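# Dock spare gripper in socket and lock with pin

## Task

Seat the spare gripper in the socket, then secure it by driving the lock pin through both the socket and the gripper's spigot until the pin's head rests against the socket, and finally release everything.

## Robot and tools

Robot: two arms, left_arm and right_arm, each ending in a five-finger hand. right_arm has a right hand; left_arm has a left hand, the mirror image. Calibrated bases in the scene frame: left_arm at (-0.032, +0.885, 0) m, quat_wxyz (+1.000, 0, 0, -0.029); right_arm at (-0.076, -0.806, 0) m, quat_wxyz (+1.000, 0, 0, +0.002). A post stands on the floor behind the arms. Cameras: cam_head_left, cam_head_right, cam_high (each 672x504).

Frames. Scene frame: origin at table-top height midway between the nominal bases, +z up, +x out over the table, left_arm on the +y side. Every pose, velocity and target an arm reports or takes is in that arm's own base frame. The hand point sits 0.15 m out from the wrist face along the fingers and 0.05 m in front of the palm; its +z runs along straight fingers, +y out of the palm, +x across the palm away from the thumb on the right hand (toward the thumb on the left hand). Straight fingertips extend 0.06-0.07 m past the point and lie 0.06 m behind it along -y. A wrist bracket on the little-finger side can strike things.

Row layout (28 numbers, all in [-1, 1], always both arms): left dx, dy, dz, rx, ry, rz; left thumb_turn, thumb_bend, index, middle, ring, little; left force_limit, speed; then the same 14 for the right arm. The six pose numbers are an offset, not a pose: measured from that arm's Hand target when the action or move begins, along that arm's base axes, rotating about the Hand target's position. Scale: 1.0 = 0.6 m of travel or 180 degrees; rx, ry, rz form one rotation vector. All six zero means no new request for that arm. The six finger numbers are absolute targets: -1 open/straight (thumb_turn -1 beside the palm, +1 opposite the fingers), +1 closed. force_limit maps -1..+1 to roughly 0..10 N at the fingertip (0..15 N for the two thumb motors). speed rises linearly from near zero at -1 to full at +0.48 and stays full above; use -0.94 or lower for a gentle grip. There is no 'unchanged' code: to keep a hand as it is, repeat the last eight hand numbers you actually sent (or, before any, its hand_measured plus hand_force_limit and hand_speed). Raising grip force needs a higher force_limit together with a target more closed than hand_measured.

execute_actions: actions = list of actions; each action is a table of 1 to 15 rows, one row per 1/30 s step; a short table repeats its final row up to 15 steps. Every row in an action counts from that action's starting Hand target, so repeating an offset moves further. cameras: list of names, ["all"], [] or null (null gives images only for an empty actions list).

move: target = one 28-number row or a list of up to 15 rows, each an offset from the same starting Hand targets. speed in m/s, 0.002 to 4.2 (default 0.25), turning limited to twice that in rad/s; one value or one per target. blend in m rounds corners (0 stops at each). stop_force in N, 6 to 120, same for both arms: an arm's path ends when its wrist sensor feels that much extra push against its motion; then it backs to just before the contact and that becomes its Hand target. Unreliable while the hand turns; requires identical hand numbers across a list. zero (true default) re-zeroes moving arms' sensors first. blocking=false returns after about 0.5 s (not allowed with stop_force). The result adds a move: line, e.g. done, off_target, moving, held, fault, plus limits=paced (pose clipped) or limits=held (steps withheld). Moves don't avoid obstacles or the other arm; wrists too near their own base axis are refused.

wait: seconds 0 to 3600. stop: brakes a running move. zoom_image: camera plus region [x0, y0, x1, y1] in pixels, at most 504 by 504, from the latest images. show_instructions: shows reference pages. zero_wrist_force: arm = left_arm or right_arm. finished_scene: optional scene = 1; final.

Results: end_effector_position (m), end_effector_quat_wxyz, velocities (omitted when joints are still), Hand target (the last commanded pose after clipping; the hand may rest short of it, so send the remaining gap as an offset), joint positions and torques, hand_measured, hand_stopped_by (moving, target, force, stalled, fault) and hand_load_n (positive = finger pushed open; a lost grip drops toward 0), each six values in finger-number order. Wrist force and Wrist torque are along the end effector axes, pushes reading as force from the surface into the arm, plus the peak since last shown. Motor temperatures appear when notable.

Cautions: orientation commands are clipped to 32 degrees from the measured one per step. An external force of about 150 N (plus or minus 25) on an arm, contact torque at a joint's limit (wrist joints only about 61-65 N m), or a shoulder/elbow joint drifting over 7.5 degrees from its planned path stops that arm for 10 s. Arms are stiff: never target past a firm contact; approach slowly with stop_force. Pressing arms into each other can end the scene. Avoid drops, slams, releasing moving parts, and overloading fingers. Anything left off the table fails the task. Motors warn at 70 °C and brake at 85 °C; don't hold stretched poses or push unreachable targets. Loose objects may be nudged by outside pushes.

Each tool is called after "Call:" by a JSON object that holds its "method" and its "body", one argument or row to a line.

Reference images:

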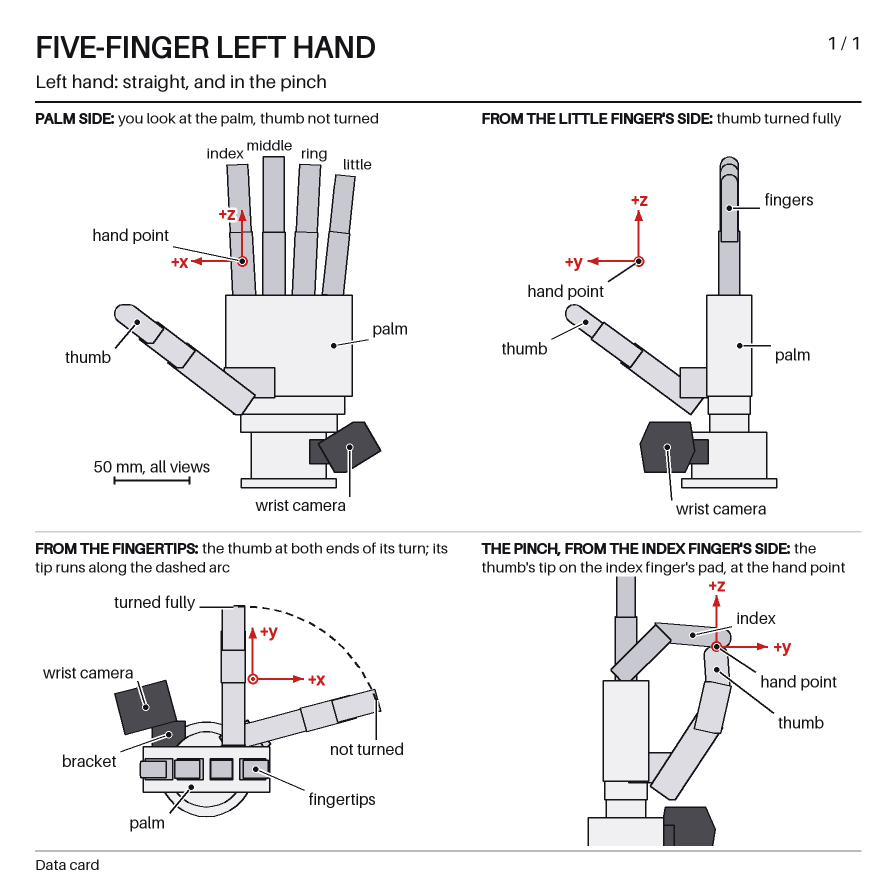

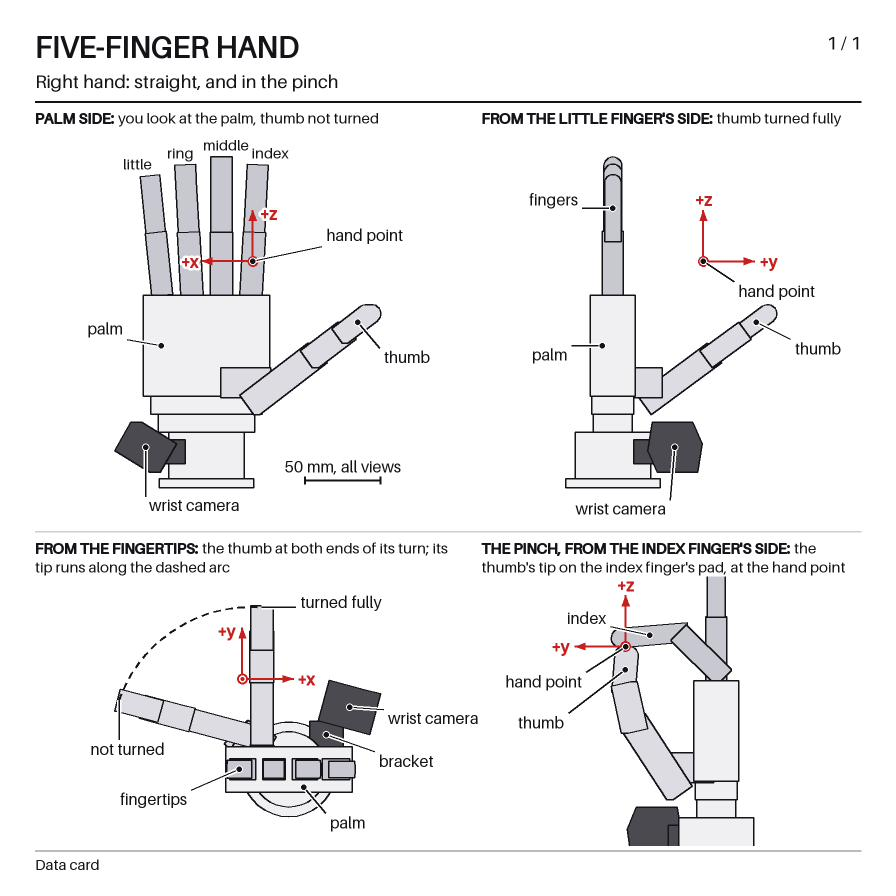

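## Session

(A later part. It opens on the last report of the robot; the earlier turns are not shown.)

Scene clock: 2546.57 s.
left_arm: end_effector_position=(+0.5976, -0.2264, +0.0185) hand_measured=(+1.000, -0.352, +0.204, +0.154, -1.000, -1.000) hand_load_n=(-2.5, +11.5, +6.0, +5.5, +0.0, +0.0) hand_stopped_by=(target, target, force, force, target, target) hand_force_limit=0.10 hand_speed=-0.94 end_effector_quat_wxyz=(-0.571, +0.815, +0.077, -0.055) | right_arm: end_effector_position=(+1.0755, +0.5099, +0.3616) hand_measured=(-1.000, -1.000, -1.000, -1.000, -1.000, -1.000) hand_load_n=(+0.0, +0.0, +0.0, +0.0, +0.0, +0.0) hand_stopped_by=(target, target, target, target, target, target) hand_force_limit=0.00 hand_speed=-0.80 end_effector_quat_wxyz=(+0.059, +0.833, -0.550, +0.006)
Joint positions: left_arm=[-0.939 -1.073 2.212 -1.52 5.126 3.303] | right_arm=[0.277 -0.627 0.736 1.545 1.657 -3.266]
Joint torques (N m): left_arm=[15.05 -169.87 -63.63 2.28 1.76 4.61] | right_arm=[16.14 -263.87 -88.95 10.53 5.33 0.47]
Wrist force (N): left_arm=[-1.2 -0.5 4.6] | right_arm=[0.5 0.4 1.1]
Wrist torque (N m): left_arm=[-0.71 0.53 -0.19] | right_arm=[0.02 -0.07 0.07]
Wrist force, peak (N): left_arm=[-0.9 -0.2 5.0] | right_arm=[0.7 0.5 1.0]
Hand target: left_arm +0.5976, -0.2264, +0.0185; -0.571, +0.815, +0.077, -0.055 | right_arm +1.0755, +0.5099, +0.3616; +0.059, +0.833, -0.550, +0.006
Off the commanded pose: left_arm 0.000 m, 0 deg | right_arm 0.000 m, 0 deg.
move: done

Call:
{"method": "move", "body": {
  "target": [
    [0,0,0.1692,0,0,0,1,-0.35,0.35,0.35,-1,-1,0.1,-0.94,0,0,0,0,0,0,-1,-1,-1,-1,-1,-1,0,-0.8],
    [0.0977,0.2193,0.1692,0,0,-0.1311,1,-0.35,0.35,0.35,-1,-1,0.1,-0.94,0,0,0,0,0,0,-1,-1,-1,-1,-1,-1,0,-0.8]
  ],
  "speed": 0.08,
  "blend": [0.01,0],
  "cameras": ["all"]
}}

Call:
{"method": "zoom_image", "body": {
  "camera": "cam_high",
  "region": [500, 140, 570, 210]
}}

Call:
{"method": "zoom_image", "body": {
  "camera": "cam_head_left",
  "region": [0, 260, 60, 330]
}}

Call:
{"method": "zoom_image", "body": {
  "camera": "cam_head_right",
  "region": [0, 260, 70, 330]
}}

Scene clock: 2561.57 s.
left_arm: end_effector_position=(+0.6562, -0.0949, +0.1200) hand_measured=(+1.000, -0.352, +0.204, +0.154, -1.000, -1.000) hand_load_n=(-3.0, +11.5, +5.5, +5.5, +0.0, +0.0) hand_stopped_by=(target, target, force, force, target, target) hand_force_limit=0.10 hand_speed=-0.94 end_effector_quat_wxyz=(-0.571, +0.814, -0.091, +0.063) | right_arm: end_effector_position=(+1.0755, +0.5099, +0.3616) hand_measured=(-1.000, -1.000, -1.000, -1.000, -1.000, -1.000) hand_load_n=(+0.0, +0.0, +0.0, +0.0, +0.0, +0.0) hand_stopped_by=(target, target, target, target, target, target) hand_force_limit=0.00 hand_speed=-0.80 end_effector_quat_wxyz=(+0.059, +0.833, -0.550, +0.006)
Joint positions: left_arm=[-0.874 -1.31 2.402 -1.63 5.556 3.563] | right_arm=[0.277 -0.627 0.736 1.545 1.657 -3.266]
Joint torques (N m): left_arm=[10.58 -123.16 -32.88 -6.25 5.7 4.5] | right_arm=[10.77 -262.95 -89.03 9.98 5.23 0.72]
Wrist force (N): left_arm=[-1.9 -0.1 4.9] | right_arm=[0.4 0.1 1.0]
Wrist torque (N m): left_arm=[-0.67 0.64 -0.30] | right_arm=[-0.02 -0.06 0.05]
Wrist force, peak (N): left_arm=[-2.3 -0.9 5.6] | right_arm=[0.3 0.6 1.5]
Hand target: left_arm +0.6562, -0.0948, +0.1200; -0.571, +0.814, -0.091, +0.063 | right_arm +1.0755, +0.5099, +0.3616; +0.059, +0.833, -0.550, +0.006
Off the commanded pose: left_arm 0.000 m, 0 deg | right_arm 0.000 m, 0 deg.
move: done

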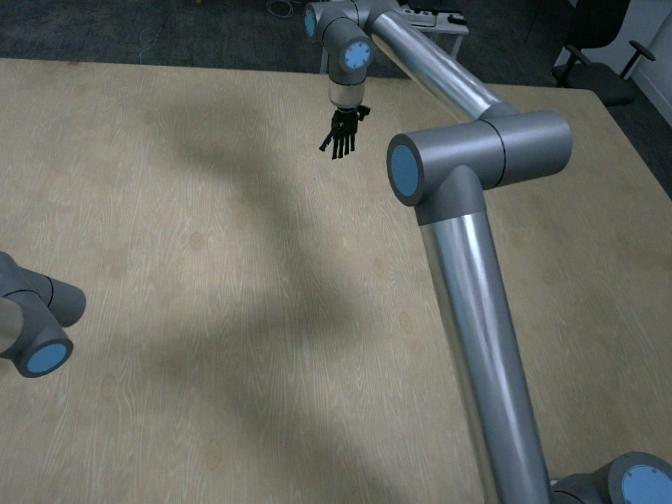

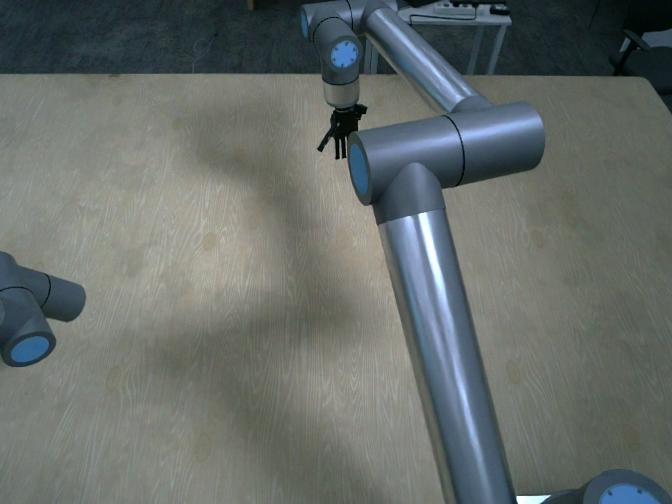

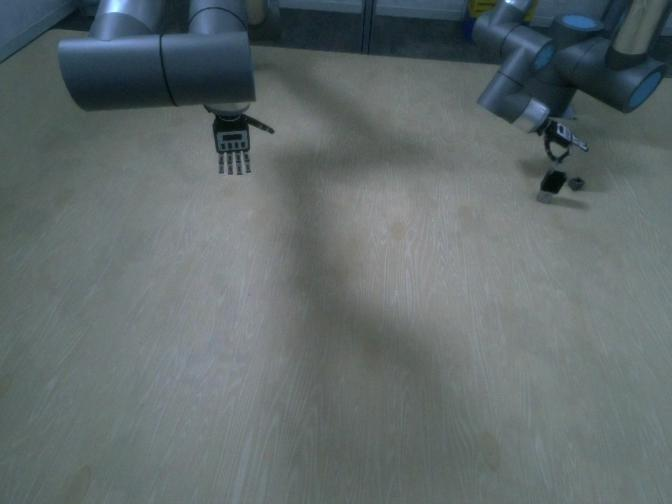

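Scaled by 7.200.

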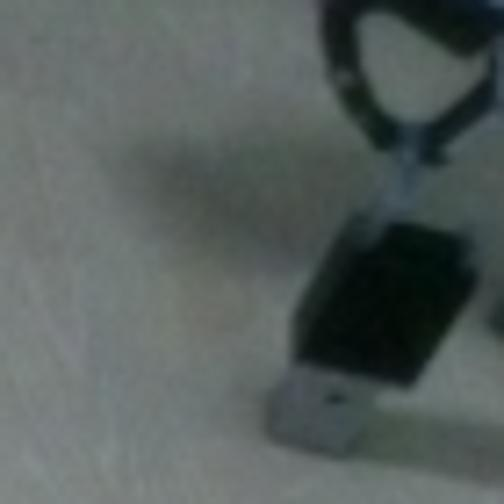

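Scaled by 7.200.

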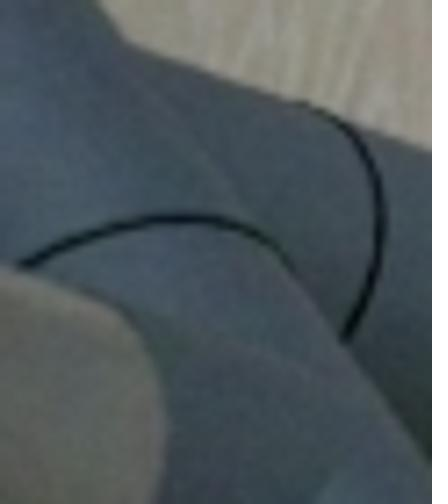

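Scaled by 7.200.

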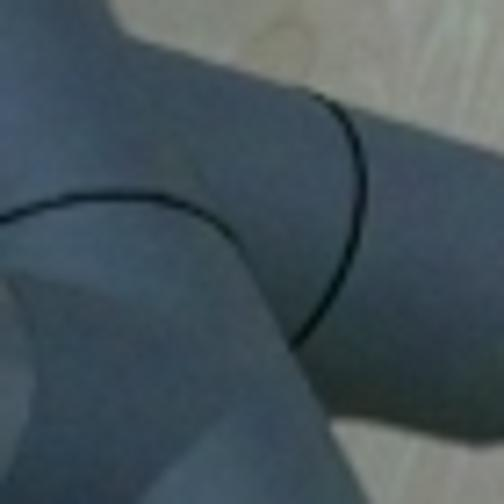

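Call:
{"method": "move", "body": {
  "target": [
    [-0.0128,-0.057,0,0,0,0,1,-0.35,0.35,0.35,-1,-1,0.1,-0.94,0,0,0,0,0,0,-1,-1,-1,-1,-1,-1,0,-0.8],
    [-0.0128,-0.057,-0.125,0,0,0,1,-0.35,0.35,0.35,-1,-1,0.1,-0.94,0,0,0,0,0,0,-1,-1,-1,-1,-1,-1,0,-0.8]
  ],
  "speed": 0.08,
  "blend": [0.005,0],
  "cameras": ["all"]
}}

Call:
{"method": "zoom_image", "body": {
  "camera": "cam_high",
  "region": [515, 160, 565, 210]
}}

Call:
{"method": "zoom_image", "body": {
  "camera": "cam_head_left",
  "region": [0, 260, 60, 330]
}}

Scene clock: 2585.90 s.
left_arm: end_effector_position=(+0.6485, -0.1291, +0.0451) hand_measured=(+1.000, -0.352, +0.204, +0.154, -1.000, -1.000) hand_load_n=(-3.0, +11.5, +5.5, +5.0, +0.0, +0.0) hand_stopped_by=(target, target, force, force, target, target) hand_force_limit=0.10 hand_speed=-0.94 end_effector_quat_wxyz=(-0.571, +0.814, -0.091, +0.063) | right_arm: end_effector_position=(+1.0755, +0.5099, +0.3616) hand_measured=(-1.000, -1.000, -1.000, -1.000, -1.000, -1.000) hand_load_n=(+0.0, +0.0, +0.0, +0.0, +0.0, +0.5) hand_stopped_by=(target, target, target, target, target, target) hand_force_limit=0.00 hand_speed=-0.80 end_effector_quat_wxyz=(+0.059, +0.833, -0.550, +0.006)
Joint positions: left_arm=[-0.916 -1.183 2.406 -1.738 5.52 3.532] | right_arm=[0.277 -0.627 0.736 1.545 1.657 -3.266]
Joint torques (N m): left_arm=[13.99 -90.02 -18.22 -6.51 6.28 3.64] | right_arm=[15.19 -266.49 -85.57 9.99 5.6 0.69]
Wrist force (N): left_arm=[-1.7 -0.8 4.8] | right_arm=[0.4 0.2 1.0]
Wrist torque (N m): left_arm=[-0.75 0.53 0.27] | right_arm=[-0.01 -0.07 0.06]
Wrist force, peak (N): left_arm=[-2.5 -0.4 5.5] | right_arm=[0.6 1.1 0.9]
Hand target: left_arm +0.6486, -0.1290, +0.0450; -0.571, +0.814, -0.091, +0.063 | right_arm +1.0755, +0.5099, +0.3616; +0.059, +0.833, -0.550, +0.006
Off the commanded pose: left_arm 0.000 m, 0 deg | right_arm 0.000 m, 0 deg.
move: done

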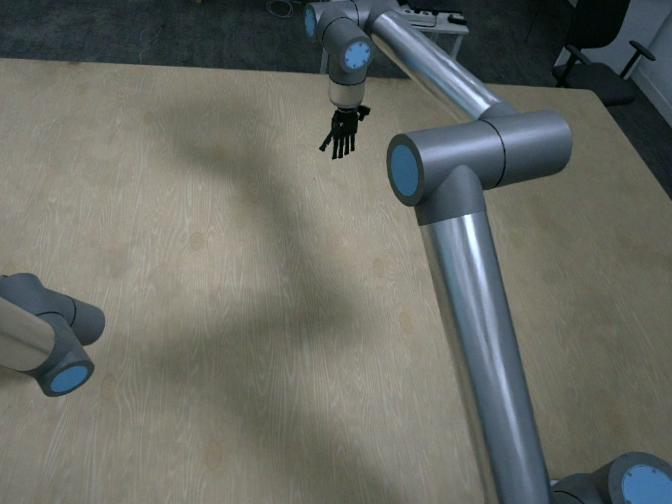

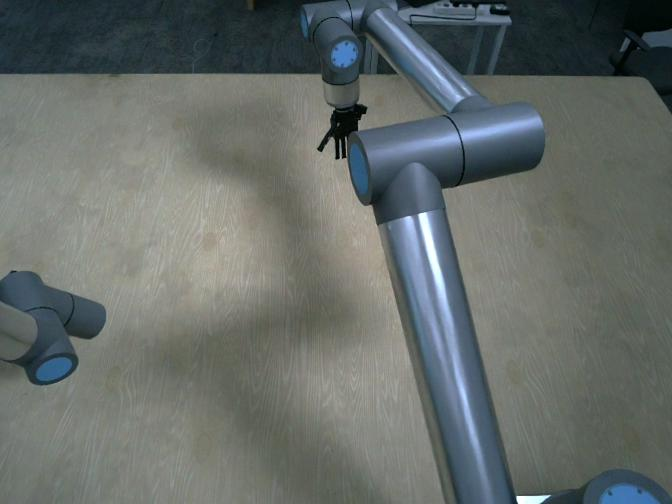

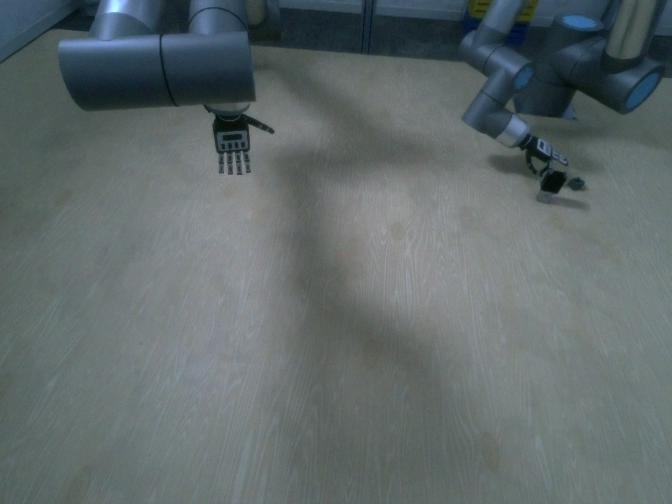

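Scaled by 10.080.

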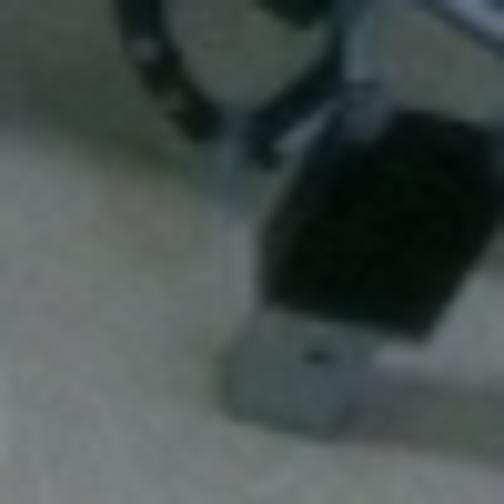

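Scaled by 7.200.

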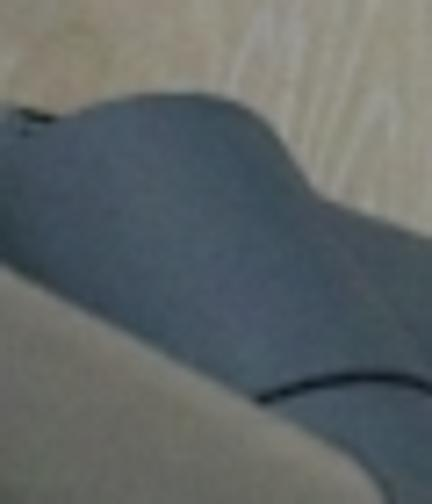

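Call:
{"method": "zoom_image", "body": {
  "camera": "cam_high",
  "region": [528, 166, 550, 190]
}}

Scaled by 21.000.

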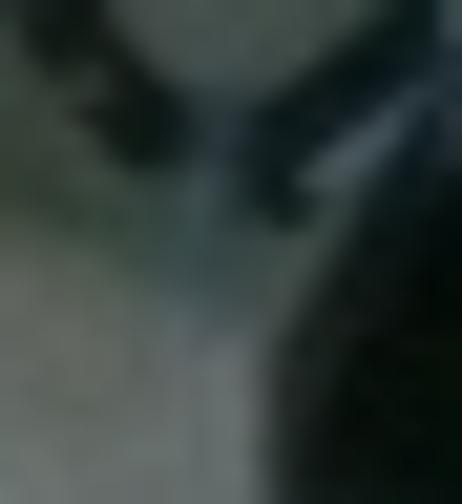

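Call:
{"method": "move", "body": {
  "target": [0.0627,-0.0057,-0.0117,0,0,0,1,-0.35,0.35,0.35,-1,-1,0.1,-0.94,0,0,0,0,0,0,-1,-1,-1,-1,-1,-1,0,-0.8],
  "speed": 0.02,
  "stop_force": 6,
  "cameras": ["cam_high"]
}}

Call:
{"method": "zoom_image", "body": {
  "camera": "cam_high",
  "region": [525, 165, 565, 205]
}}

Scene clock: 2601.73 s.
left_arm: end_effector_position=(+0.6862, -0.1325, +0.0380) hand_measured=(+1.000, -0.352, +0.204, +0.154, -1.000, -1.000) hand_load_n=(-2.5, +11.5, +6.0, +5.0, +0.0, +0.0) hand_stopped_by=(target, target, force, force, target, target) hand_force_limit=0.10 hand_speed=-0.94 end_effector_quat_wxyz=(-0.571, +0.814, -0.091, +0.063) | right_arm: end_effector_position=(+1.0755, +0.5099, +0.3616) hand_measured=(-1.000, -1.000, -1.000, -1.000, -1.000, -1.000) hand_load_n=(+0.0, +0.0, +0.0, +0.0, +0.0, +0.0) hand_stopped_by=(target, target, target, target, target, target) hand_force_limit=0.00 hand_speed=-0.80 end_effector_quat_wxyz=(+0.059, +0.833, -0.550, +0.006)
Joint positions: left_arm=[-0.876 -1.151 2.365 -1.752 5.555 3.562] | right_arm=[0.277 -0.627 0.736 1.545 1.657 -3.266]
Joint torques (N m): left_arm=[14.72 -96.9 -58.31 -5.69 6.55 5.44] | right_arm=[11.45 -265.35 -88.06 10.31 5.35 0.37]
Wrist force (N): left_arm=[-2.8 -0.5 4.7] | right_arm=[0.2 0.3 1.2]
Wrist torque (N m): left_arm=[-0.66 0.75 -0.33] | right_arm=[-0.02 -0.05 0.05]
Wrist force, peak (N): left_arm=[-2.4 0.3 5.3] | right_arm=[0.1 0.6 1.5]
Hand target: left_arm +0.6862, -0.1325, +0.0380; -0.571, +0.814, -0.091, +0.063 | right_arm +1.0755, +0.5099, +0.3616; +0.059, +0.833, -0.550, +0.006
Off the commanded pose: left_arm 0.000 m, 0 deg | right_arm 0.000 m, 0 deg.
move: done

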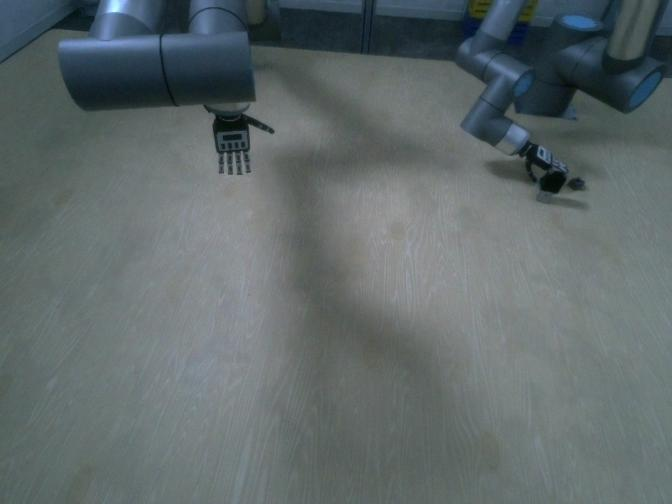

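Scaled by 12.600.

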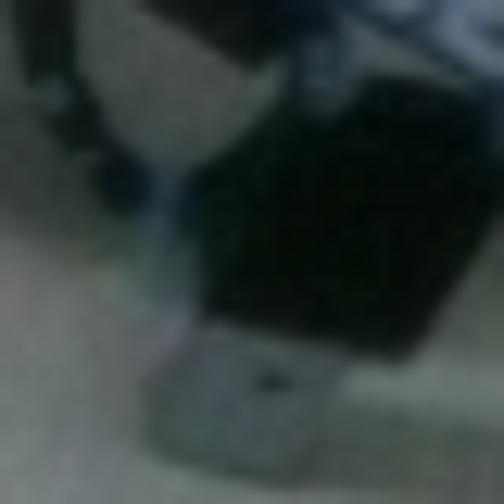

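Call:
{"method": "move", "body": {
  "target": [0.0015,0.0065,0.0133,0,0,0,1,-0.35,0.35,0.35,-1,-1,0.1,-0.94,0,0,0,0,0,0,-1,-1,-1,-1,-1,-1,0,-0.8],
  "speed": 0.01,
  "stop_force": 6
}}

Scene clock: 2619.10 s.
left_arm: end_effector_position=(+0.6871, -0.1286, +0.0459) hand_measured=(+1.000, -0.352, +0.204, +0.154, -1.000, -1.000) hand_load_n=(-2.5, +11.5, +5.5, +5.5, +0.0, +0.0) hand_stopped_by=(target, target, force, force, target, target) hand_force_limit=0.10 hand_speed=-0.94 end_effector_quat_wxyz=(-0.571, +0.814, -0.091, +0.063) | right_arm: end_effector_position=(+1.0755, +0.5099, +0.3616) hand_measured=(-1.000, -1.000, -1.000, -1.000, -1.000, -1.000) hand_load_n=(+0.0, +0.0, +0.0, +0.0, +0.0, +0.0) hand_stopped_by=(target, target, target, target, target, target) hand_force_limit=0.00 hand_speed=-0.80 end_effector_quat_wxyz=(+0.059, +0.833, -0.550, +0.006)
Joint positions: left_arm=[-0.871 -1.164 2.366 -1.742 5.559 3.565] | right_arm=[0.277 -0.627 0.736 1.545 1.657 -3.266]
Joint torques (N m): left_arm=[16.6 -147.74 -19.24 1.54 6.84 5.14] | right_arm=[12.45 -259.4 -88.38 9.89 5.95 0.74]
Wrist force (N): left_arm=[-2.6 -0.1 4.4] | right_arm=[0.4 0.5 0.8]
Wrist torque (N m): left_arm=[-0.60 0.68 -0.32] | right_arm=[0.04 -0.06 0.07]
Wrist force, peak (N): left_arm=[-2.4 0.0 5.4] | right_arm=[-0.1 0.9 1.3]
Hand target: left_arm +0.6871, -0.1286, +0.0459; -0.571, +0.814, -0.091, +0.063 | right_arm +1.0755, +0.5099, +0.3616; +0.059, +0.833, -0.550, +0.006
Off the commanded pose: left_arm 0.000 m, 0 deg | right_arm 0.000 m, 0 deg.
move: done

Call:
{"method": "execute_actions", "body": {
  "actions": [
    [[0,0,0.00167,0,0,0,1,-0.35,0.35,0.35,-1,-1,0.1,-0.94,0,0,0,0,0,0,-1,-1,-1,-1,-1,-1,0,-0.8]]
  ]
}}

Call:
{"method": "execute_actions", "body": {
  "actions": [
    [[0,0,0.00167,0,0,0,1,-0.35,0.35,0.35,-1,-1,0.1,-0.94,0,0,0,0,0,0,-1,-1,-1,-1,-1,-1,0,-0.8]]
  ]
}}

Call:
{"method": "execute_actions", "body": {
  "actions": [
    [[0,0,0.00167,0,0,0,1,-0.35,0.35,0.35,-1,-1,0.1,-0.94,0,0,0,0,0,0,-1,-1,-1,-1,-1,-1,0,-0.8]]
  ]
}}

Scene clock: 2624.07 s.
left_arm: end_effector_position=(+0.6871, -0.1285, +0.0469) hand_measured=(+1.000, -0.352, +0.204, +0.154, -1.000, -1.000) hand_load_n=(-2.5, +11.5, +5.5, +5.5, +0.0, +0.0) hand_stopped_by=(target, target, force, force, target, target) hand_force_limit=0.10 hand_speed=-0.94 end_effector_quat_wxyz=(-0.571, +0.814, -0.091, +0.063) | right_arm: end_effector_position=(+1.0755, +0.5099, +0.3616) hand_measured=(-1.000, -1.000, -1.000, -1.000, -1.000, -1.000) hand_load_n=(+0.0, +0.0, +0.0, +0.0, +0.0, +0.0) hand_stopped_by=(target, target, target, target, target, target) hand_force_limit=0.00 hand_speed=-0.80 end_effector_quat_wxyz=(+0.059, +0.833, -0.550, +0.006)
Joint positions: left_arm=[-0.871 -1.165 2.366 -1.74 5.559 3.565] | right_arm=[0.277 -0.627 0.736 1.545 1.657 -3.266]
Joint torques (N m): left_arm=[13.7 -145.05 -60.18 1.47 6.48 5.47] | right_arm=[7.67 -265.06 -88.88 10.21 6.11 0.22]
Wrist force (N): left_arm=[-2.1 0.1 4.2] | right_arm=[0.6 0.9 1.0]
Wrist torque (N m): left_arm=[-0.56 0.60 -0.30] | right_arm=[0.10 -0.09 0.09]
Wrist force, peak (N): left_arm=[-2.8 -0.3 5.1] | right_arm=[0.3 0.6 1.5]
Hand target: left_arm +0.6871, -0.1286, +0.0469; -0.571, +0.814, -0.091, +0.063 | right_arm +1.0755, +0.5099, +0.3616; +0.059, +0.833, -0.550, +0.006
Off the commanded pose: left_arm 0.000 m, 0 deg | right_arm 0.000 m, 0 deg.
Step readings (end_effector_position of left_arm | right_arm):
0: (+0.6871, -0.1286, +0.0459) | (+1.0755, +0.5099, +0.3616)
1: (+0.6871, -0.1286, +0.0459) | (+1.0755, +0.5099, +0.3616)
2: (+0.6871, -0.1285, +0.0460) | (+1.0755, +0.5099, +0.3616)
4: (+0.6870, -0.1285, +0.0464) | (+1.0755, +0.5099, +0.3616)
8: (+0.6870, -0.1284, +0.0468) | (+1.0755, +0.5099, +0.3616)
15: (+0.6870, -0.1285, +0.0469) | (+1.0755, +0.5099, +0.3616)

Scene clock: 2624.77 s.
left_arm: end_effector_position=(+0.6871, -0.1286, +0.0479) hand_measured=(+1.000, -0.352, +0.204, +0.154, -1.000, -1.000) hand_load_n=(-3.0, +11.5, +5.5, +5.5, -0.5, +0.0) hand_stopped_by=(target, target, force, force, target, target) hand_force_limit=0.10 hand_speed=-0.94 end_effector_quat_wxyz=(-0.571, +0.814, -0.091, +0.063) | right_arm: end_effector_position=(+1.0755, +0.5099, +0.3616) hand_measured=(-1.000, -1.000, -1.000, -1.000, -1.000, -1.000) hand_load_n=(+0.0, +0.0, +0.0, +0.0, +0.0, +0.0) hand_stopped_by=(target, target, target, target, target, target) hand_force_limit=0.00 hand_speed=-0.80 end_effector_quat_wxyz=(+0.059, +0.833, -0.550, +0.006)
Joint positions: left_arm=[-0.871 -1.167 2.365 -1.739 5.559 3.565] | right_arm=[0.277 -0.627 0.736 1.545 1.657 -3.266]
Joint torques (N m): left_arm=[17.86 -146.01 -58.52 1.33 6.91 4.75] | right_arm=[11.99 -262.55 -88.91 10.39 6.23 0.81]
Wrist force (N): left_arm=[-2.0 0.0 4.6] | right_arm=[0.1 0.3 0.9]
Wrist torque (N m): left_arm=[-0.59 0.59 -0.30] | right_arm=[0.01 0.00 0.04]
Wrist force, peak (N): left_arm=[-2.4 -0.2 5.1] | right_arm=[0.3 0.9 1.1]
Hand target: left_arm +0.6871, -0.1286, +0.0479; -0.571, +0.814, -0.091, +0.063 | right_arm +1.0755, +0.5099, +0.3616; +0.059, +0.833, -0.550, +0.006
Off the commanded pose: left_arm 0.000 m, 0 deg | right_arm 0.000 m, 0 deg.
Step readings (end_effector_position of left_arm | right_arm):
0: (+0.6871, -0.1285, +0.0469) | (+1.0755, +0.5099, +0.3616)
1: (+0.6871, -0.1285, +0.0469) | (+1.0755, +0.5099, +0.3616)
2: (+0.6871, -0.1285, +0.0471) | (+1.0755, +0.5099, +0.3616)
4: (+0.6871, -0.1286, +0.0474) | (+1.0755, +0.5099, +0.3616)
8: (+0.6871, -0.1286, +0.0478) | (+1.0755, +0.5099, +0.3616)
15: (+0.6871, -0.1286, +0.0479) | (+1.0755, +0.5099, +0.3616)

Scene clock: 2625.47 s.
left_arm: end_effector_position=(+0.6871, -0.1286, +0.0489) hand_measured=(+1.000, -0.352, +0.204, +0.154, -1.000, -1.000) hand_load_n=(-3.0, +11.5, +5.5, +5.5, +0.0, +0.0) hand_stopped_by=(target, target, force, force, target, target) hand_force_limit=0.10 hand_speed=-0.94 end_effector_quat_wxyz=(-0.571, +0.814, -0.091, +0.063) | right_arm: end_effector_position=(+1.0755, +0.5099, +0.3616) hand_measured=(-1.000, -1.000, -1.000, -1.000, -1.000, -1.000) hand_load_n=(+0.0, +0.0, +0.0, +0.0, +0.0, +0.0) hand_stopped_by=(target, target, target, target, target, target) hand_force_limit=0.00 hand_speed=-0.80 end_effector_quat_wxyz=(+0.059, +0.833, -0.550, +0.006)
Joint positions: left_arm=[-0.871 -1.169 2.365 -1.737 5.559 3.565] | right_arm=[0.277 -0.627 0.736 1.545 1.657 -3.266]
Joint torques (N m): left_arm=[13.59 -145.99 -59.24 1.73 6.43 4.97] | right_arm=[13.38 -266.32 -86.03 10.15 5.24 0.13]
Wrist force (N): left_arm=[-2.3 -0.2 4.6] | right_arm=[0.0 0.3 0.8]
Wrist torque (N m): left_arm=[-0.63 0.62 -0.30] | right_arm=[0.02 0.01 0.04]
Wrist force, peak (N): left_arm=[-2.3 0.3 4.9] | right_arm=[0.2 0.6 1.3]
Hand target: left_arm +0.6871, -0.1286, +0.0489; -0.571, +0.814, -0.091, +0.063 | right_arm +1.0755, +0.5099, +0.3616; +0.059, +0.833, -0.550, +0.006
Off the commanded pose: left_arm 0.000 m, 0 deg | right_arm 0.000 m, 0 deg.
Step readings (end_effector_position of left_arm | right_arm):
0: (+0.6871, -0.1286, +0.0479) | (+1.0755, +0.5099, +0.3616)
1: (+0.6871, -0.1286, +0.0479) | (+1.0755, +0.5099, +0.3616)
2: (+0.6871, -0.1286, +0.0480) | (+1.0755, +0.5099, +0.3616)
4: (+0.6871, -0.1286, +0.0484) | (+1.0755, +0.5099, +0.3616)
8: (+0.6871, -0.1286, +0.0488) | (+1.0755, +0.5099, +0.3616)
15: (+0.6871, -0.1286, +0.0489) | (+1.0755, +0.5099, +0.3616)

Call:
{"method": "execute_actions", "body": {
  "actions": [
    [[0,0,0.00167,0,0,0,1,-0.35,0.35,0.35,-1,-1,0.1,-0.94,0,0,0,0,0,0,-1,-1,-1,-1,-1,-1,0,-0.8]]
  ]
}}

Call:
{"method": "execute_actions", "body": {
  "actions": [
    [[0,0,0.00083,0,0,0,1,-0.35,0.35,0.35,-1,-1,0.1,-0.94,0,0,0,0,0,0,-1,-1,-1,-1,-1,-1,0,-0.8]]
  ]
}}

Call:
{"method": "execute_actions", "body": {
  "actions": [
    [[0,0,0.00083,0,0,0,1,-0.35,0.35,0.35,-1,-1,0.1,-0.94,0,0,0,0,0,0,-1,-1,-1,-1,-1,-1,0,-0.8]]
  ]
}}

Scene clock: 2629.20 s.
left_arm: end_effector_position=(+0.6871, -0.1286, +0.0499) hand_measured=(+1.000, -0.352, +0.204, +0.154, -1.000, -1.000) hand_load_n=(-2.5, +11.5, +5.5, +5.5, +0.0, +0.0) hand_stopped_by=(target, target, force, force, target, target) hand_force_limit=0.10 hand_speed=-0.94 end_effector_quat_wxyz=(-0.571, +0.814, -0.091, +0.063) | right_arm: end_effector_position=(+1.0755, +0.5099, +0.3616) hand_measured=(-1.000, -1.000, -1.000, -1.000, -1.000, -1.000) hand_load_n=(+0.0, +0.0, +0.0, +0.0, +0.0, +0.0) hand_stopped_by=(target, target, target, target, target, target) hand_force_limit=0.00 hand_speed=-0.80 end_effector_quat_wxyz=(+0.059, +0.833, -0.550, +0.006)
Joint positions: left_arm=[-0.871 -1.17 2.365 -1.735 5.559 3.565] | right_arm=[0.277 -0.627 0.736 1.545 1.657 -3.266]
Joint torques (N m): left_arm=[8.35 -146.16 -60.63 1.64 5.96 3.67] | right_arm=[14.79 -264.21 -90.06 10.39 5.54 0.85]
Wrist force (N): left_arm=[-2.2 0.0 4.8] | right_arm=[0.5 0.3 1.0]
Wrist torque (N m): left_arm=[-0.61 0.62 -0.31] | right_arm=[0.01 -0.09 0.07]
Wrist force, peak (N): left_arm=[-2.2 0.0 5.3] | right_arm=[0.7 0.6 1.3]
Hand target: left_arm +0.6871, -0.1286, +0.0500; -0.571, +0.814, -0.091, +0.063 | right_arm +1.0755, +0.5099, +0.3616; +0.059, +0.833, -0.550, +0.006
Off the commanded pose: left_arm 0.000 m, 0 deg | right_arm 0.000 m, 0 deg.
Step readings (end_effector_position of left_arm | right_arm):
0: (+0.6871, -0.1286, +0.0490) | (+1.0755, +0.5099, +0.3616)
1: (+0.6871, -0.1286, +0.0490) | (+1.0755, +0.5099, +0.3616)
2: (+0.6871, -0.1286, +0.0491) | (+1.0755, +0.5099, +0.3616)
4: (+0.6871, -0.1286, +0.0494) | (+1.0755, +0.5099, +0.3616)
8: (+0.6871, -0.1286, +0.0498) | (+1.0755, +0.5099, +0.3616)
15: (+0.6871, -0.1286, +0.0499) | (+1.0755, +0.5099, +0.3616)

Scene clock: 2629.90 s.
left_arm: end_effector_position=(+0.6871, -0.1286, +0.0504) hand_measured=(+1.000, -0.352, +0.204, +0.154, -1.000, -1.000) hand_load_n=(-2.5, +11.5, +5.5, +5.5, -0.5, +0.0) hand_stopped_by=(target, target, force, force, target, target) hand_force_limit=0.10 hand_speed=-0.94 end_effector_quat_wxyz=(-0.571, +0.814, -0.091, +0.063) | right_arm: end_effector_position=(+1.0755, +0.5099, +0.3616) hand_measured=(-1.000, -1.000, -1.000, -1.000, -1.000, -1.000) hand_load_n=(+0.0, +0.0, +0.0, +0.5, +0.0, +0.0) hand_stopped_by=(target, target, target, target, target, target) hand_force_limit=0.00 hand_speed=-0.80 end_effector_quat_wxyz=(+0.059, +0.833, -0.550, +0.006)
Joint positions: left_arm=[-0.871 -1.171 2.365 -1.734 5.559 3.565] | right_arm=[0.277 -0.627 0.736 1.545 1.657 -3.266]
Joint torques (N m): left_arm=[11.65 -143.79 -60.07 1.52 5.95 3.48] | right_arm=[19.8 -267.13 -88.53 10 5.57 0.58]
Wrist force (N): left_arm=[-1.9 0.2 4.6] | right_arm=[0.2 0.5 0.7]
Wrist torque (N m): left_arm=[-0.56 0.57 -0.30] | right_arm=[0.06 -0.02 0.05]
Wrist force, peak (N): left_arm=[-2.6 -0.1 4.8] | right_arm=[0.7 0.5 1.3]
Hand target: left_arm +0.6871, -0.1286, +0.0504; -0.571, +0.814, -0.091, +0.063 | right_arm +1.0755, +0.5099, +0.3616; +0.059, +0.833, -0.550, +0.006
Off the commanded pose: left_arm 0.000 m, 0 deg | right_arm 0.000 m, 0 deg.
Step readings (end_effector_position of left_arm | right_arm):
0: (+0.6871, -0.1286, +0.0499) | (+1.0755, +0.5099, +0.3616)
1: (+0.6871, -0.1286, +0.0500) | (+1.0755, +0.5099, +0.3616)
2: (+0.6871, -0.1286, +0.0500) | (+1.0755, +0.5099, +0.3616)
4: (+0.6871, -0.1286, +0.0502) | (+1.0755, +0.5099, +0.3616)
8: (+0.6871, -0.1286, +0.0504) | (+1.0755, +0.5099, +0.3616)
15: (+0.6871, -0.1286, +0.0504) | (+1.0755, +0.5099, +0.3616)

Scene clock: 2630.60 s.
left_arm: end_effector_position=(+0.6871, -0.1286, +0.0509) hand_measured=(+1.000, -0.352, +0.204, +0.154, -1.000, -1.000) hand_load_n=(-2.5, +11.5, +5.5, +5.0, +0.0, +0.0) hand_stopped_by=(target, target, force, force, target, target) hand_force_limit=0.10 hand_speed=-0.94 end_effector_quat_wxyz=(-0.571, +0.814, -0.091, +0.063) | right_arm: end_effector_position=(+1.0755, +0.5099, +0.3616) hand_measured=(-1.000, -1.000, -1.000, -1.000, -1.000, -1.000) hand_load_n=(+0.0, +0.0, +0.0, +0.0, +0.5, +0.0) hand_stopped_by=(target, target, target, target, target, target) hand_force_limit=0.00 hand_speed=-0.80 end_effector_quat_wxyz=(+0.059, +0.833, -0.550, +0.006)
Joint positions: left_arm=[-0.871 -1.172 2.365 -1.733 5.559 3.565] | right_arm=[0.277 -0.627 0.736 1.545 1.657 -3.266]
Joint torques (N m): left_arm=[11.16 -144.85 -59.87 1.81 5.72 3.1] | right_arm=[10.42 -265.14 -87.26 10.13 6.02 0.47]
Wrist force (N): left_arm=[-2.3 0.0 4.6] | right_arm=[0.0 0.6 1.0]
Wrist torque (N m): left_arm=[-0.60 0.63 -0.31] | right_arm=[0.06 -0.01 0.04]
Wrist force, peak (N): left_arm=[-2.0 0.1 5.1] | right_arm=[0.5 0.8 1.1]
Hand target: left_arm +0.6871, -0.1286, +0.0509; -0.571, +0.814, -0.091, +0.063 | right_arm +1.0755, +0.5099, +0.3616; +0.059, +0.833, -0.550, +0.006
Off the commanded pose: left_arm 0.000 m, 0 deg | right_arm 0.000 m, 0 deg.
Step readings (end_effector_position of left_arm | right_arm):
0: (+0.6871, -0.1286, +0.0504) | (+1.0755, +0.5099, +0.3616)
1: (+0.6871, -0.1286, +0.0505) | (+1.0755, +0.5099, +0.3616)
2: (+0.6871, -0.1286, +0.0505) | (+1.0755, +0.5099, +0.3616)
4: (+0.6871, -0.1286, +0.0507) | (+1.0755, +0.5099, +0.3616)
8: (+0.6871, -0.1286, +0.0509) | (+1.0755, +0.5099, +0.3616)
15: (+0.6871, -0.1286, +0.0509) | (+1.0755, +0.5099, +0.3616)

Call:
{"method": "execute_actions", "body": {
  "actions": [
    [[0,0,0.00083,0,0,0,1,-0.35,0.35,0.35,-1,-1,0.1,-0.94,0,0,0,0,0,0,-1,-1,-1,-1,-1,-1,0,-0.8]]
  ]
}}

Call:
{"method": "execute_actions", "body": {
  "actions": [
    [[0,0,0.00083,0,0,0,1,-0.35,0.35,0.35,-1,-1,0.1,-0.94,0,0,0,0,0,0,-1,-1,-1,-1,-1,-1,0,-0.8]]
  ]
}}

Call:
{"method": "execute_actions", "body": {
  "actions": [
    [[0,0,0.00083,0,0,0,1,-0.35,0.35,0.35,-1,-1,0.1,-0.94,0,0,0,0,0,0,-1,-1,-1,-1,-1,-1,0,-0.8]]
  ]
}}

Scene clock: 2634.97 s.
left_arm: end_effector_position=(+0.6871, -0.1286, +0.0514) hand_measured=(+1.000, -0.352, +0.204, +0.154, -1.000, -1.000) hand_load_n=(-3.0, +11.5, +5.5, +5.0, +0.0, +0.0) hand_stopped_by=(target, target, force, force, target, target) hand_force_limit=0.10 hand_speed=-0.94 end_effector_quat_wxyz=(-0.571, +0.814, -0.091, +0.063) | right_arm: end_effector_position=(+1.0755, +0.5099, +0.3616) hand_measured=(-1.000, -1.000, -1.000, -1.000, -1.000, -1.000) hand_load_n=(+0.0, -0.5, +0.0, +0.0, +0.0, +0.0) hand_stopped_by=(target, target, target, target, target, target) hand_force_limit=0.00 hand_speed=-0.80 end_effector_quat_wxyz=(+0.059, +0.833, -0.550, +0.006)
Joint positions: left_arm=[-0.871 -1.172 2.364 -1.732 5.559 3.565] | right_arm=[0.277 -0.627 0.736 1.545 1.657 -3.266]
Joint torques (N m): left_arm=[3.23 -147.67 -61.24 1.56 4.97 1.48] | right_arm=[8.69 -263.87 -87.88 10.15 5.43 -0.27]
Wrist force (N): left_arm=[-2.0 0.0 4.4] | right_arm=[0.3 0.3 0.8]
Wrist torque (N m): left_arm=[-0.59 0.57 -0.29] | right_arm=[0.02 -0.05 0.06]
Wrist force, peak (N): left_arm=[-2.4 0.1 5.1] | right_arm=[0.7 0.6 1.3]
Hand target: left_arm +0.6871, -0.1286, +0.0514; -0.571, +0.814, -0.091, +0.063 | right_arm +1.0755, +0.5099, +0.3616; +0.059, +0.833, -0.550, +0.006
Off the commanded pose: left_arm 0.000 m, 0 deg | right_arm 0.000 m, 0 deg.
Step readings (end_effector_position of left_arm | right_arm):
0: (+0.6871, -0.1286, +0.0509) | (+1.0755, +0.5099, +0.3616)
1: (+0.6871, -0.1286, +0.0509) | (+1.0755, +0.5099, +0.3616)
2: (+0.6871, -0.1286, +0.0510) | (+1.0755, +0.5099, +0.3616)
4: (+0.6871, -0.1286, +0.0512) | (+1.0755, +0.5099, +0.3616)
8: (+0.6871, -0.1286, +0.0514) | (+1.0755, +0.5099, +0.3616)
15: (+0.6871, -0.1286, +0.0514) | (+1.0755, +0.5099, +0.3616)

Scene clock: 2635.67 s.
left_arm: end_effector_position=(+0.6871, -0.1286, +0.0519) hand_measured=(+1.000, -0.352, +0.204, +0.154, -1.000, -1.000) hand_load_n=(-3.0, +11.5, +5.5, +5.5, +0.0, +0.0) hand_stopped_by=(target, target, force, force, target, target) hand_force_limit=0.10 hand_speed=-0.94 end_effector_quat_wxyz=(-0.571, +0.814, -0.091, +0.063) | right_arm: end_effector_position=(+1.0755, +0.5099, +0.3616) hand_measured=(-1.000, -1.000, -1.000, -1.000, -1.000, -1.000) hand_load_n=(+0.0, +0.0, +0.0, +0.0, +0.0, +0.0) hand_stopped_by=(target, target, target, target, target, target) hand_force_limit=0.00 hand_speed=-0.80 end_effector_quat_wxyz=(+0.059, +0.833, -0.550, +0.006)
Joint positions: left_arm=[-0.871 -1.173 2.364 -1.731 5.559 3.565] | right_arm=[0.277 -0.627 0.736 1.545 1.657 -3.266]
Joint torques (N m): left_arm=[3.57 -144.69 -60.96 1.69 4.88 1] | right_arm=[8.9 -266.92 -87.12 9.98 5.6 -0.01]
Wrist force (N): left_arm=[-2.3 -0.1 4.4] | right_arm=[0.2 0.8 1.1]
Wrist torque (N m): left_arm=[-0.60 0.61 -0.31] | right_arm=[0.07 -0.02 0.06]
Wrist force, peak (N): left_arm=[-2.4 -0.2 4.9] | right_arm=[0.1 0.8 1.3]
Hand target: left_arm +0.6871, -0.1286, +0.0519; -0.571, +0.814, -0.091, +0.063 | right_arm +1.0755, +0.5099, +0.3616; +0.059, +0.833, -0.550, +0.006
Off the commanded pose: left_arm 0.000 m, 0 deg | right_arm 0.000 m, 0 deg.
Step readings (end_effector_position of left_arm | right_arm):
0: (+0.6871, -0.1286, +0.0514) | (+1.0755, +0.5099, +0.3616)
1: (+0.6871, -0.1286, +0.0514) | (+1.0755, +0.5099, +0.3616)
2: (+0.6871, -0.1286, +0.0515) | (+1.0755, +0.5099, +0.3616)
4: (+0.6871, -0.1286, +0.0517) | (+1.0755, +0.5099, +0.3616)
8: (+0.6871, -0.1286, +0.0519) | (+1.0755, +0.5099, +0.3616)
15: (+0.6871, -0.1286, +0.0519) | (+1.0755, +0.5099, +0.3616)

Scene clock: 2636.37 s.
left_arm: end_effector_position=(+0.6871, -0.1286, +0.0524) hand_measured=(+1.000, -0.352, +0.204, +0.154, -1.000, -1.000) hand_load_n=(-2.5, +11.5, +5.5, +5.5, +0.0, +0.0) hand_stopped_by=(target, target, force, force, target, target) hand_force_limit=0.10 hand_speed=-0.94 end_effector_quat_wxyz=(-0.571, +0.814, -0.091, +0.063) | right_arm: end_effector_position=(+1.0755, +0.5099, +0.3616) hand_measured=(-1.000, -1.000, -1.000, -1.000, -1.000, -1.000) hand_load_n=(+0.0, +0.0, +0.0, +0.0, +0.0, +0.0) hand_stopped_by=(target, target, target, target, target, target) hand_force_limit=0.00 hand_speed=-0.80 end_effector_quat_wxyz=(+0.059, +0.833, -0.550, +0.006)
Joint positions: left_arm=[-0.871 -1.174 2.364 -1.73 5.559 3.565] | right_arm=[0.277 -0.627 0.736 1.545 1.657 -3.266]
Joint torques (N m): left_arm=[4.53 -144.57 -61.47 1.09 4.42 1.24] | right_arm=[12.49 -262.28 -88.66 10.29 6.25 0.36]
Wrist force (N): left_arm=[-1.7 0.0 4.6] | right_arm=[-0.1 0.4 0.9]
Wrist torque (N m): left_arm=[-0.59 0.53 -0.28] | right_arm=[0.03 0.02 0.03]
Wrist force, peak (N): left_arm=[-2.3 0.2 4.8] | right_arm=[0.1 0.4 1.4]
Hand target: left_arm +0.6871, -0.1286, +0.0524; -0.571, +0.814, -0.091, +0.063 | right_arm +1.0755, +0.5099, +0.3616; +0.059, +0.833, -0.550, +0.006
Off the commanded pose: left_arm 0.000 m, 0 deg | right_arm 0.000 m, 0 deg.
Step readings (end_effector_position of left_arm | right_arm):
0: (+0.6871, -0.1286, +0.0519) | (+1.0755, +0.5099, +0.3616)
1: (+0.6871, -0.1286, +0.0519) | (+1.0755, +0.5099, +0.3616)
2: (+0.6871, -0.1286, +0.0520) | (+1.0755, +0.5099, +0.3616)
4: (+0.6871, -0.1286, +0.0522) | (+1.0755, +0.5099, +0.3616)
8: (+0.6871, -0.1286, +0.0524) | (+1.0755, +0.5099, +0.3616)
15: (+0.6871, -0.1286, +0.0524) | (+1.0755, +0.5099, +0.3616)

Call:
{"method": "execute_actions", "body": {
  "actions": [
    [[0,0,0.00167,0,0,0,1,-0.35,0.35,0.35,-1,-1,0.1,-0.94,0,0,0,0,0,0,-1,-1,-1,-1,-1,-1,0,-0.8]]
  ]
}}

Call:
{"method": "execute_actions", "body": {
  "actions": [
    [[0,0,0.00167,0,0,0,1,-0.35,0.35,0.35,-1,-1,0.1,-0.94,0,0,0,0,0,0,-1,-1,-1,-1,-1,-1,0,-0.8]]
  ],
  "cameras": ["cam_high"]
}}

Call:
{"method": "zoom_image", "body": {
  "camera": "cam_high",
  "region": [525, 165, 565, 205]
}}

Scene clock: 2640.40 s.
left_arm: end_effector_position=(+0.6871, -0.1286, +0.0534) hand_measured=(+1.000, -0.352, +0.204, +0.154, -1.000, -1.000) hand_load_n=(-3.0, +11.5, +5.5, +5.5, +0.0, -0.5) hand_stopped_by=(target, target, force, force, target, target) hand_force_limit=0.10 hand_speed=-0.94 end_effector_quat_wxyz=(-0.571, +0.814, -0.091, +0.063) | right_arm: end_effector_position=(+1.0755, +0.5099, +0.3616) hand_measured=(-1.000, -1.000, -1.000, -1.000, -1.000, -1.000) hand_load_n=(+0.0, +0.0, +0.0, +0.0, +0.0, +0.0) hand_stopped_by=(target, target, target, target, target, target) hand_force_limit=0.00 hand_speed=-0.80 end_effector_quat_wxyz=(+0.059, +0.833, -0.550, +0.006)
Joint positions: left_arm=[-0.871 -1.175 2.364 -1.729 5.559 3.565] | right_arm=[0.277 -0.627 0.736 1.545 1.657 -3.266]
Joint torques (N m): left_arm=[-1.17 -143.7 -60.76 1.04 4.07 -0.15] | right_arm=[7.66 -263.35 -89 9.76 6.2 0.27]
Wrist force (N): left_arm=[-2.0 -0.1 5.0] | right_arm=[0.6 0.8 0.7]
Wrist torque (N m): left_arm=[-0.65 0.58 -0.29] | right_arm=[0.11 -0.08 0.08]
Wrist force, peak (N): left_arm=[-2.4 0.0 5.2] | right_arm=[0.0 0.8 1.4]
Hand target: left_arm +0.6871, -0.1286, +0.0534; -0.571, +0.814, -0.091, +0.063 | right_arm +1.0755, +0.5099, +0.3616; +0.059, +0.833, -0.550, +0.006
Off the commanded pose: left_arm 0.000 m, 0 deg | right_arm 0.000 m, 0 deg.
Step readings (end_effector_position of left_arm | right_arm):
0: (+0.6871, -0.1286, +0.0524) | (+1.0755, +0.5099, +0.3616)
1: (+0.6871, -0.1286, +0.0524) | (+1.0755, +0.5099, +0.3616)
2: (+0.6871, -0.1286, +0.0526) | (+1.0755, +0.5099, +0.3616)
4: (+0.6871, -0.1286, +0.0529) | (+1.0755, +0.5099, +0.3616)
8: (+0.6871, -0.1286, +0.0533) | (+1.0755, +0.5099, +0.3616)
15: (+0.6871, -0.1286, +0.0534) | (+1.0755, +0.5099, +0.3616)

Scene clock: 2641.10 s.
left_arm: end_effector_position=(+0.6871, -0.1286, +0.0544) hand_measured=(+1.000, -0.352, +0.204, +0.154, -1.000, -1.000) hand_load_n=(-2.5, +11.5, +5.5, +5.5, +0.0, -0.5) hand_stopped_by=(target, target, force, force, target, target) hand_force_limit=0.10 hand_speed=-0.94 end_effector_quat_wxyz=(-0.571, +0.814, -0.091, +0.063) | right_arm: end_effector_position=(+1.0755, +0.5099, +0.3616) hand_measured=(-1.000, -1.000, -1.000, -1.000, -1.000, -1.000) hand_load_n=(+0.0, +0.0, +0.0, +0.0, +0.0, +0.0) hand_stopped_by=(target, target, target, target, target, target) hand_force_limit=0.00 hand_speed=-0.80 end_effector_quat_wxyz=(+0.059, +0.833, -0.550, +0.006)
Joint positions: left_arm=[-0.871 -1.177 2.364 -1.727 5.559 3.565] | right_arm=[0.277 -0.627 0.736 1.545 1.657 -3.266]
Joint torques (N m): left_arm=[-1.31 -145.08 -61.1 2.05 3.59 0.13] | right_arm=[12.72 -262.97 -90.15 10.17 4.98 0.09]
Wrist force (N): left_arm=[-2.2 -0.2 4.6] | right_arm=[0.5 0.4 0.8]
Wrist torque (N m): left_arm=[-0.63 0.60 -0.30] | right_arm=[0.04 -0.09 0.07]
Wrist force, peak (N): left_arm=[-2.1 -0.1 5.0] | right_arm=[0.5 1.0 0.9]
Hand target: left_arm +0.6871, -0.1286, +0.0544; -0.571, +0.814, -0.091, +0.063 | right_arm +1.0755, +0.5099, +0.3616; +0.059, +0.833, -0.550, +0.006
Off the commanded pose: left_arm 0.000 m, 0 deg | right_arm 0.000 m, 0 deg.
Step readings (end_effector_position of left_arm | right_arm):
0: (+0.6871, -0.1286, +0.0534) | (+1.0755, +0.5099, +0.3616)
1: (+0.6871, -0.1286, +0.0534) | (+1.0755, +0.5099, +0.3616)
2: (+0.6871, -0.1286, +0.0535) | (+1.0755, +0.5099, +0.3616)
4: (+0.6871, -0.1286, +0.0539) | (+1.0755, +0.5099, +0.3616)
8: (+0.6871, -0.1286, +0.0543) | (+1.0755, +0.5099, +0.3616)
15: (+0.6871, -0.1286, +0.0544) | (+1.0755, +0.5099, +0.3616)

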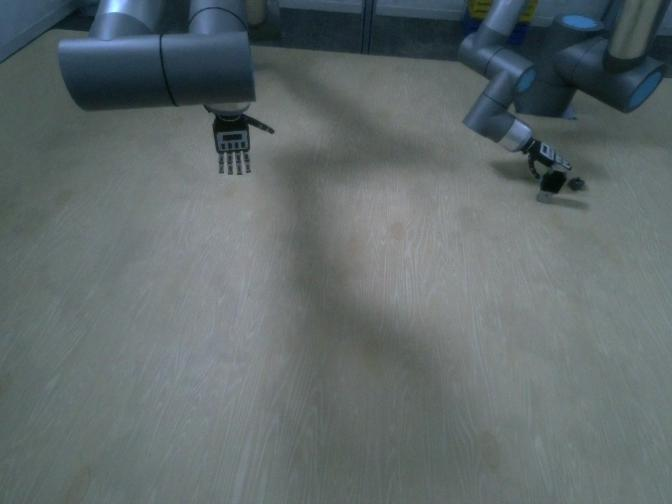

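Scaled by 12.600.

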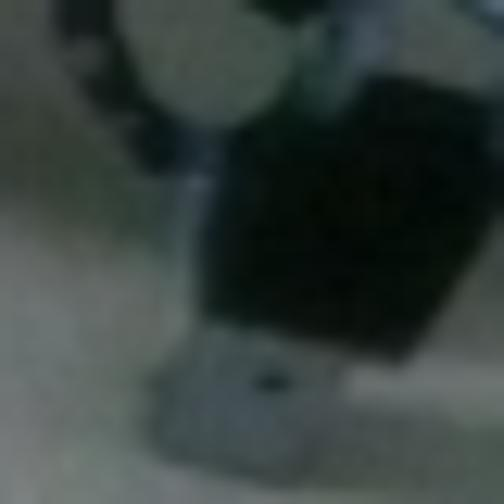

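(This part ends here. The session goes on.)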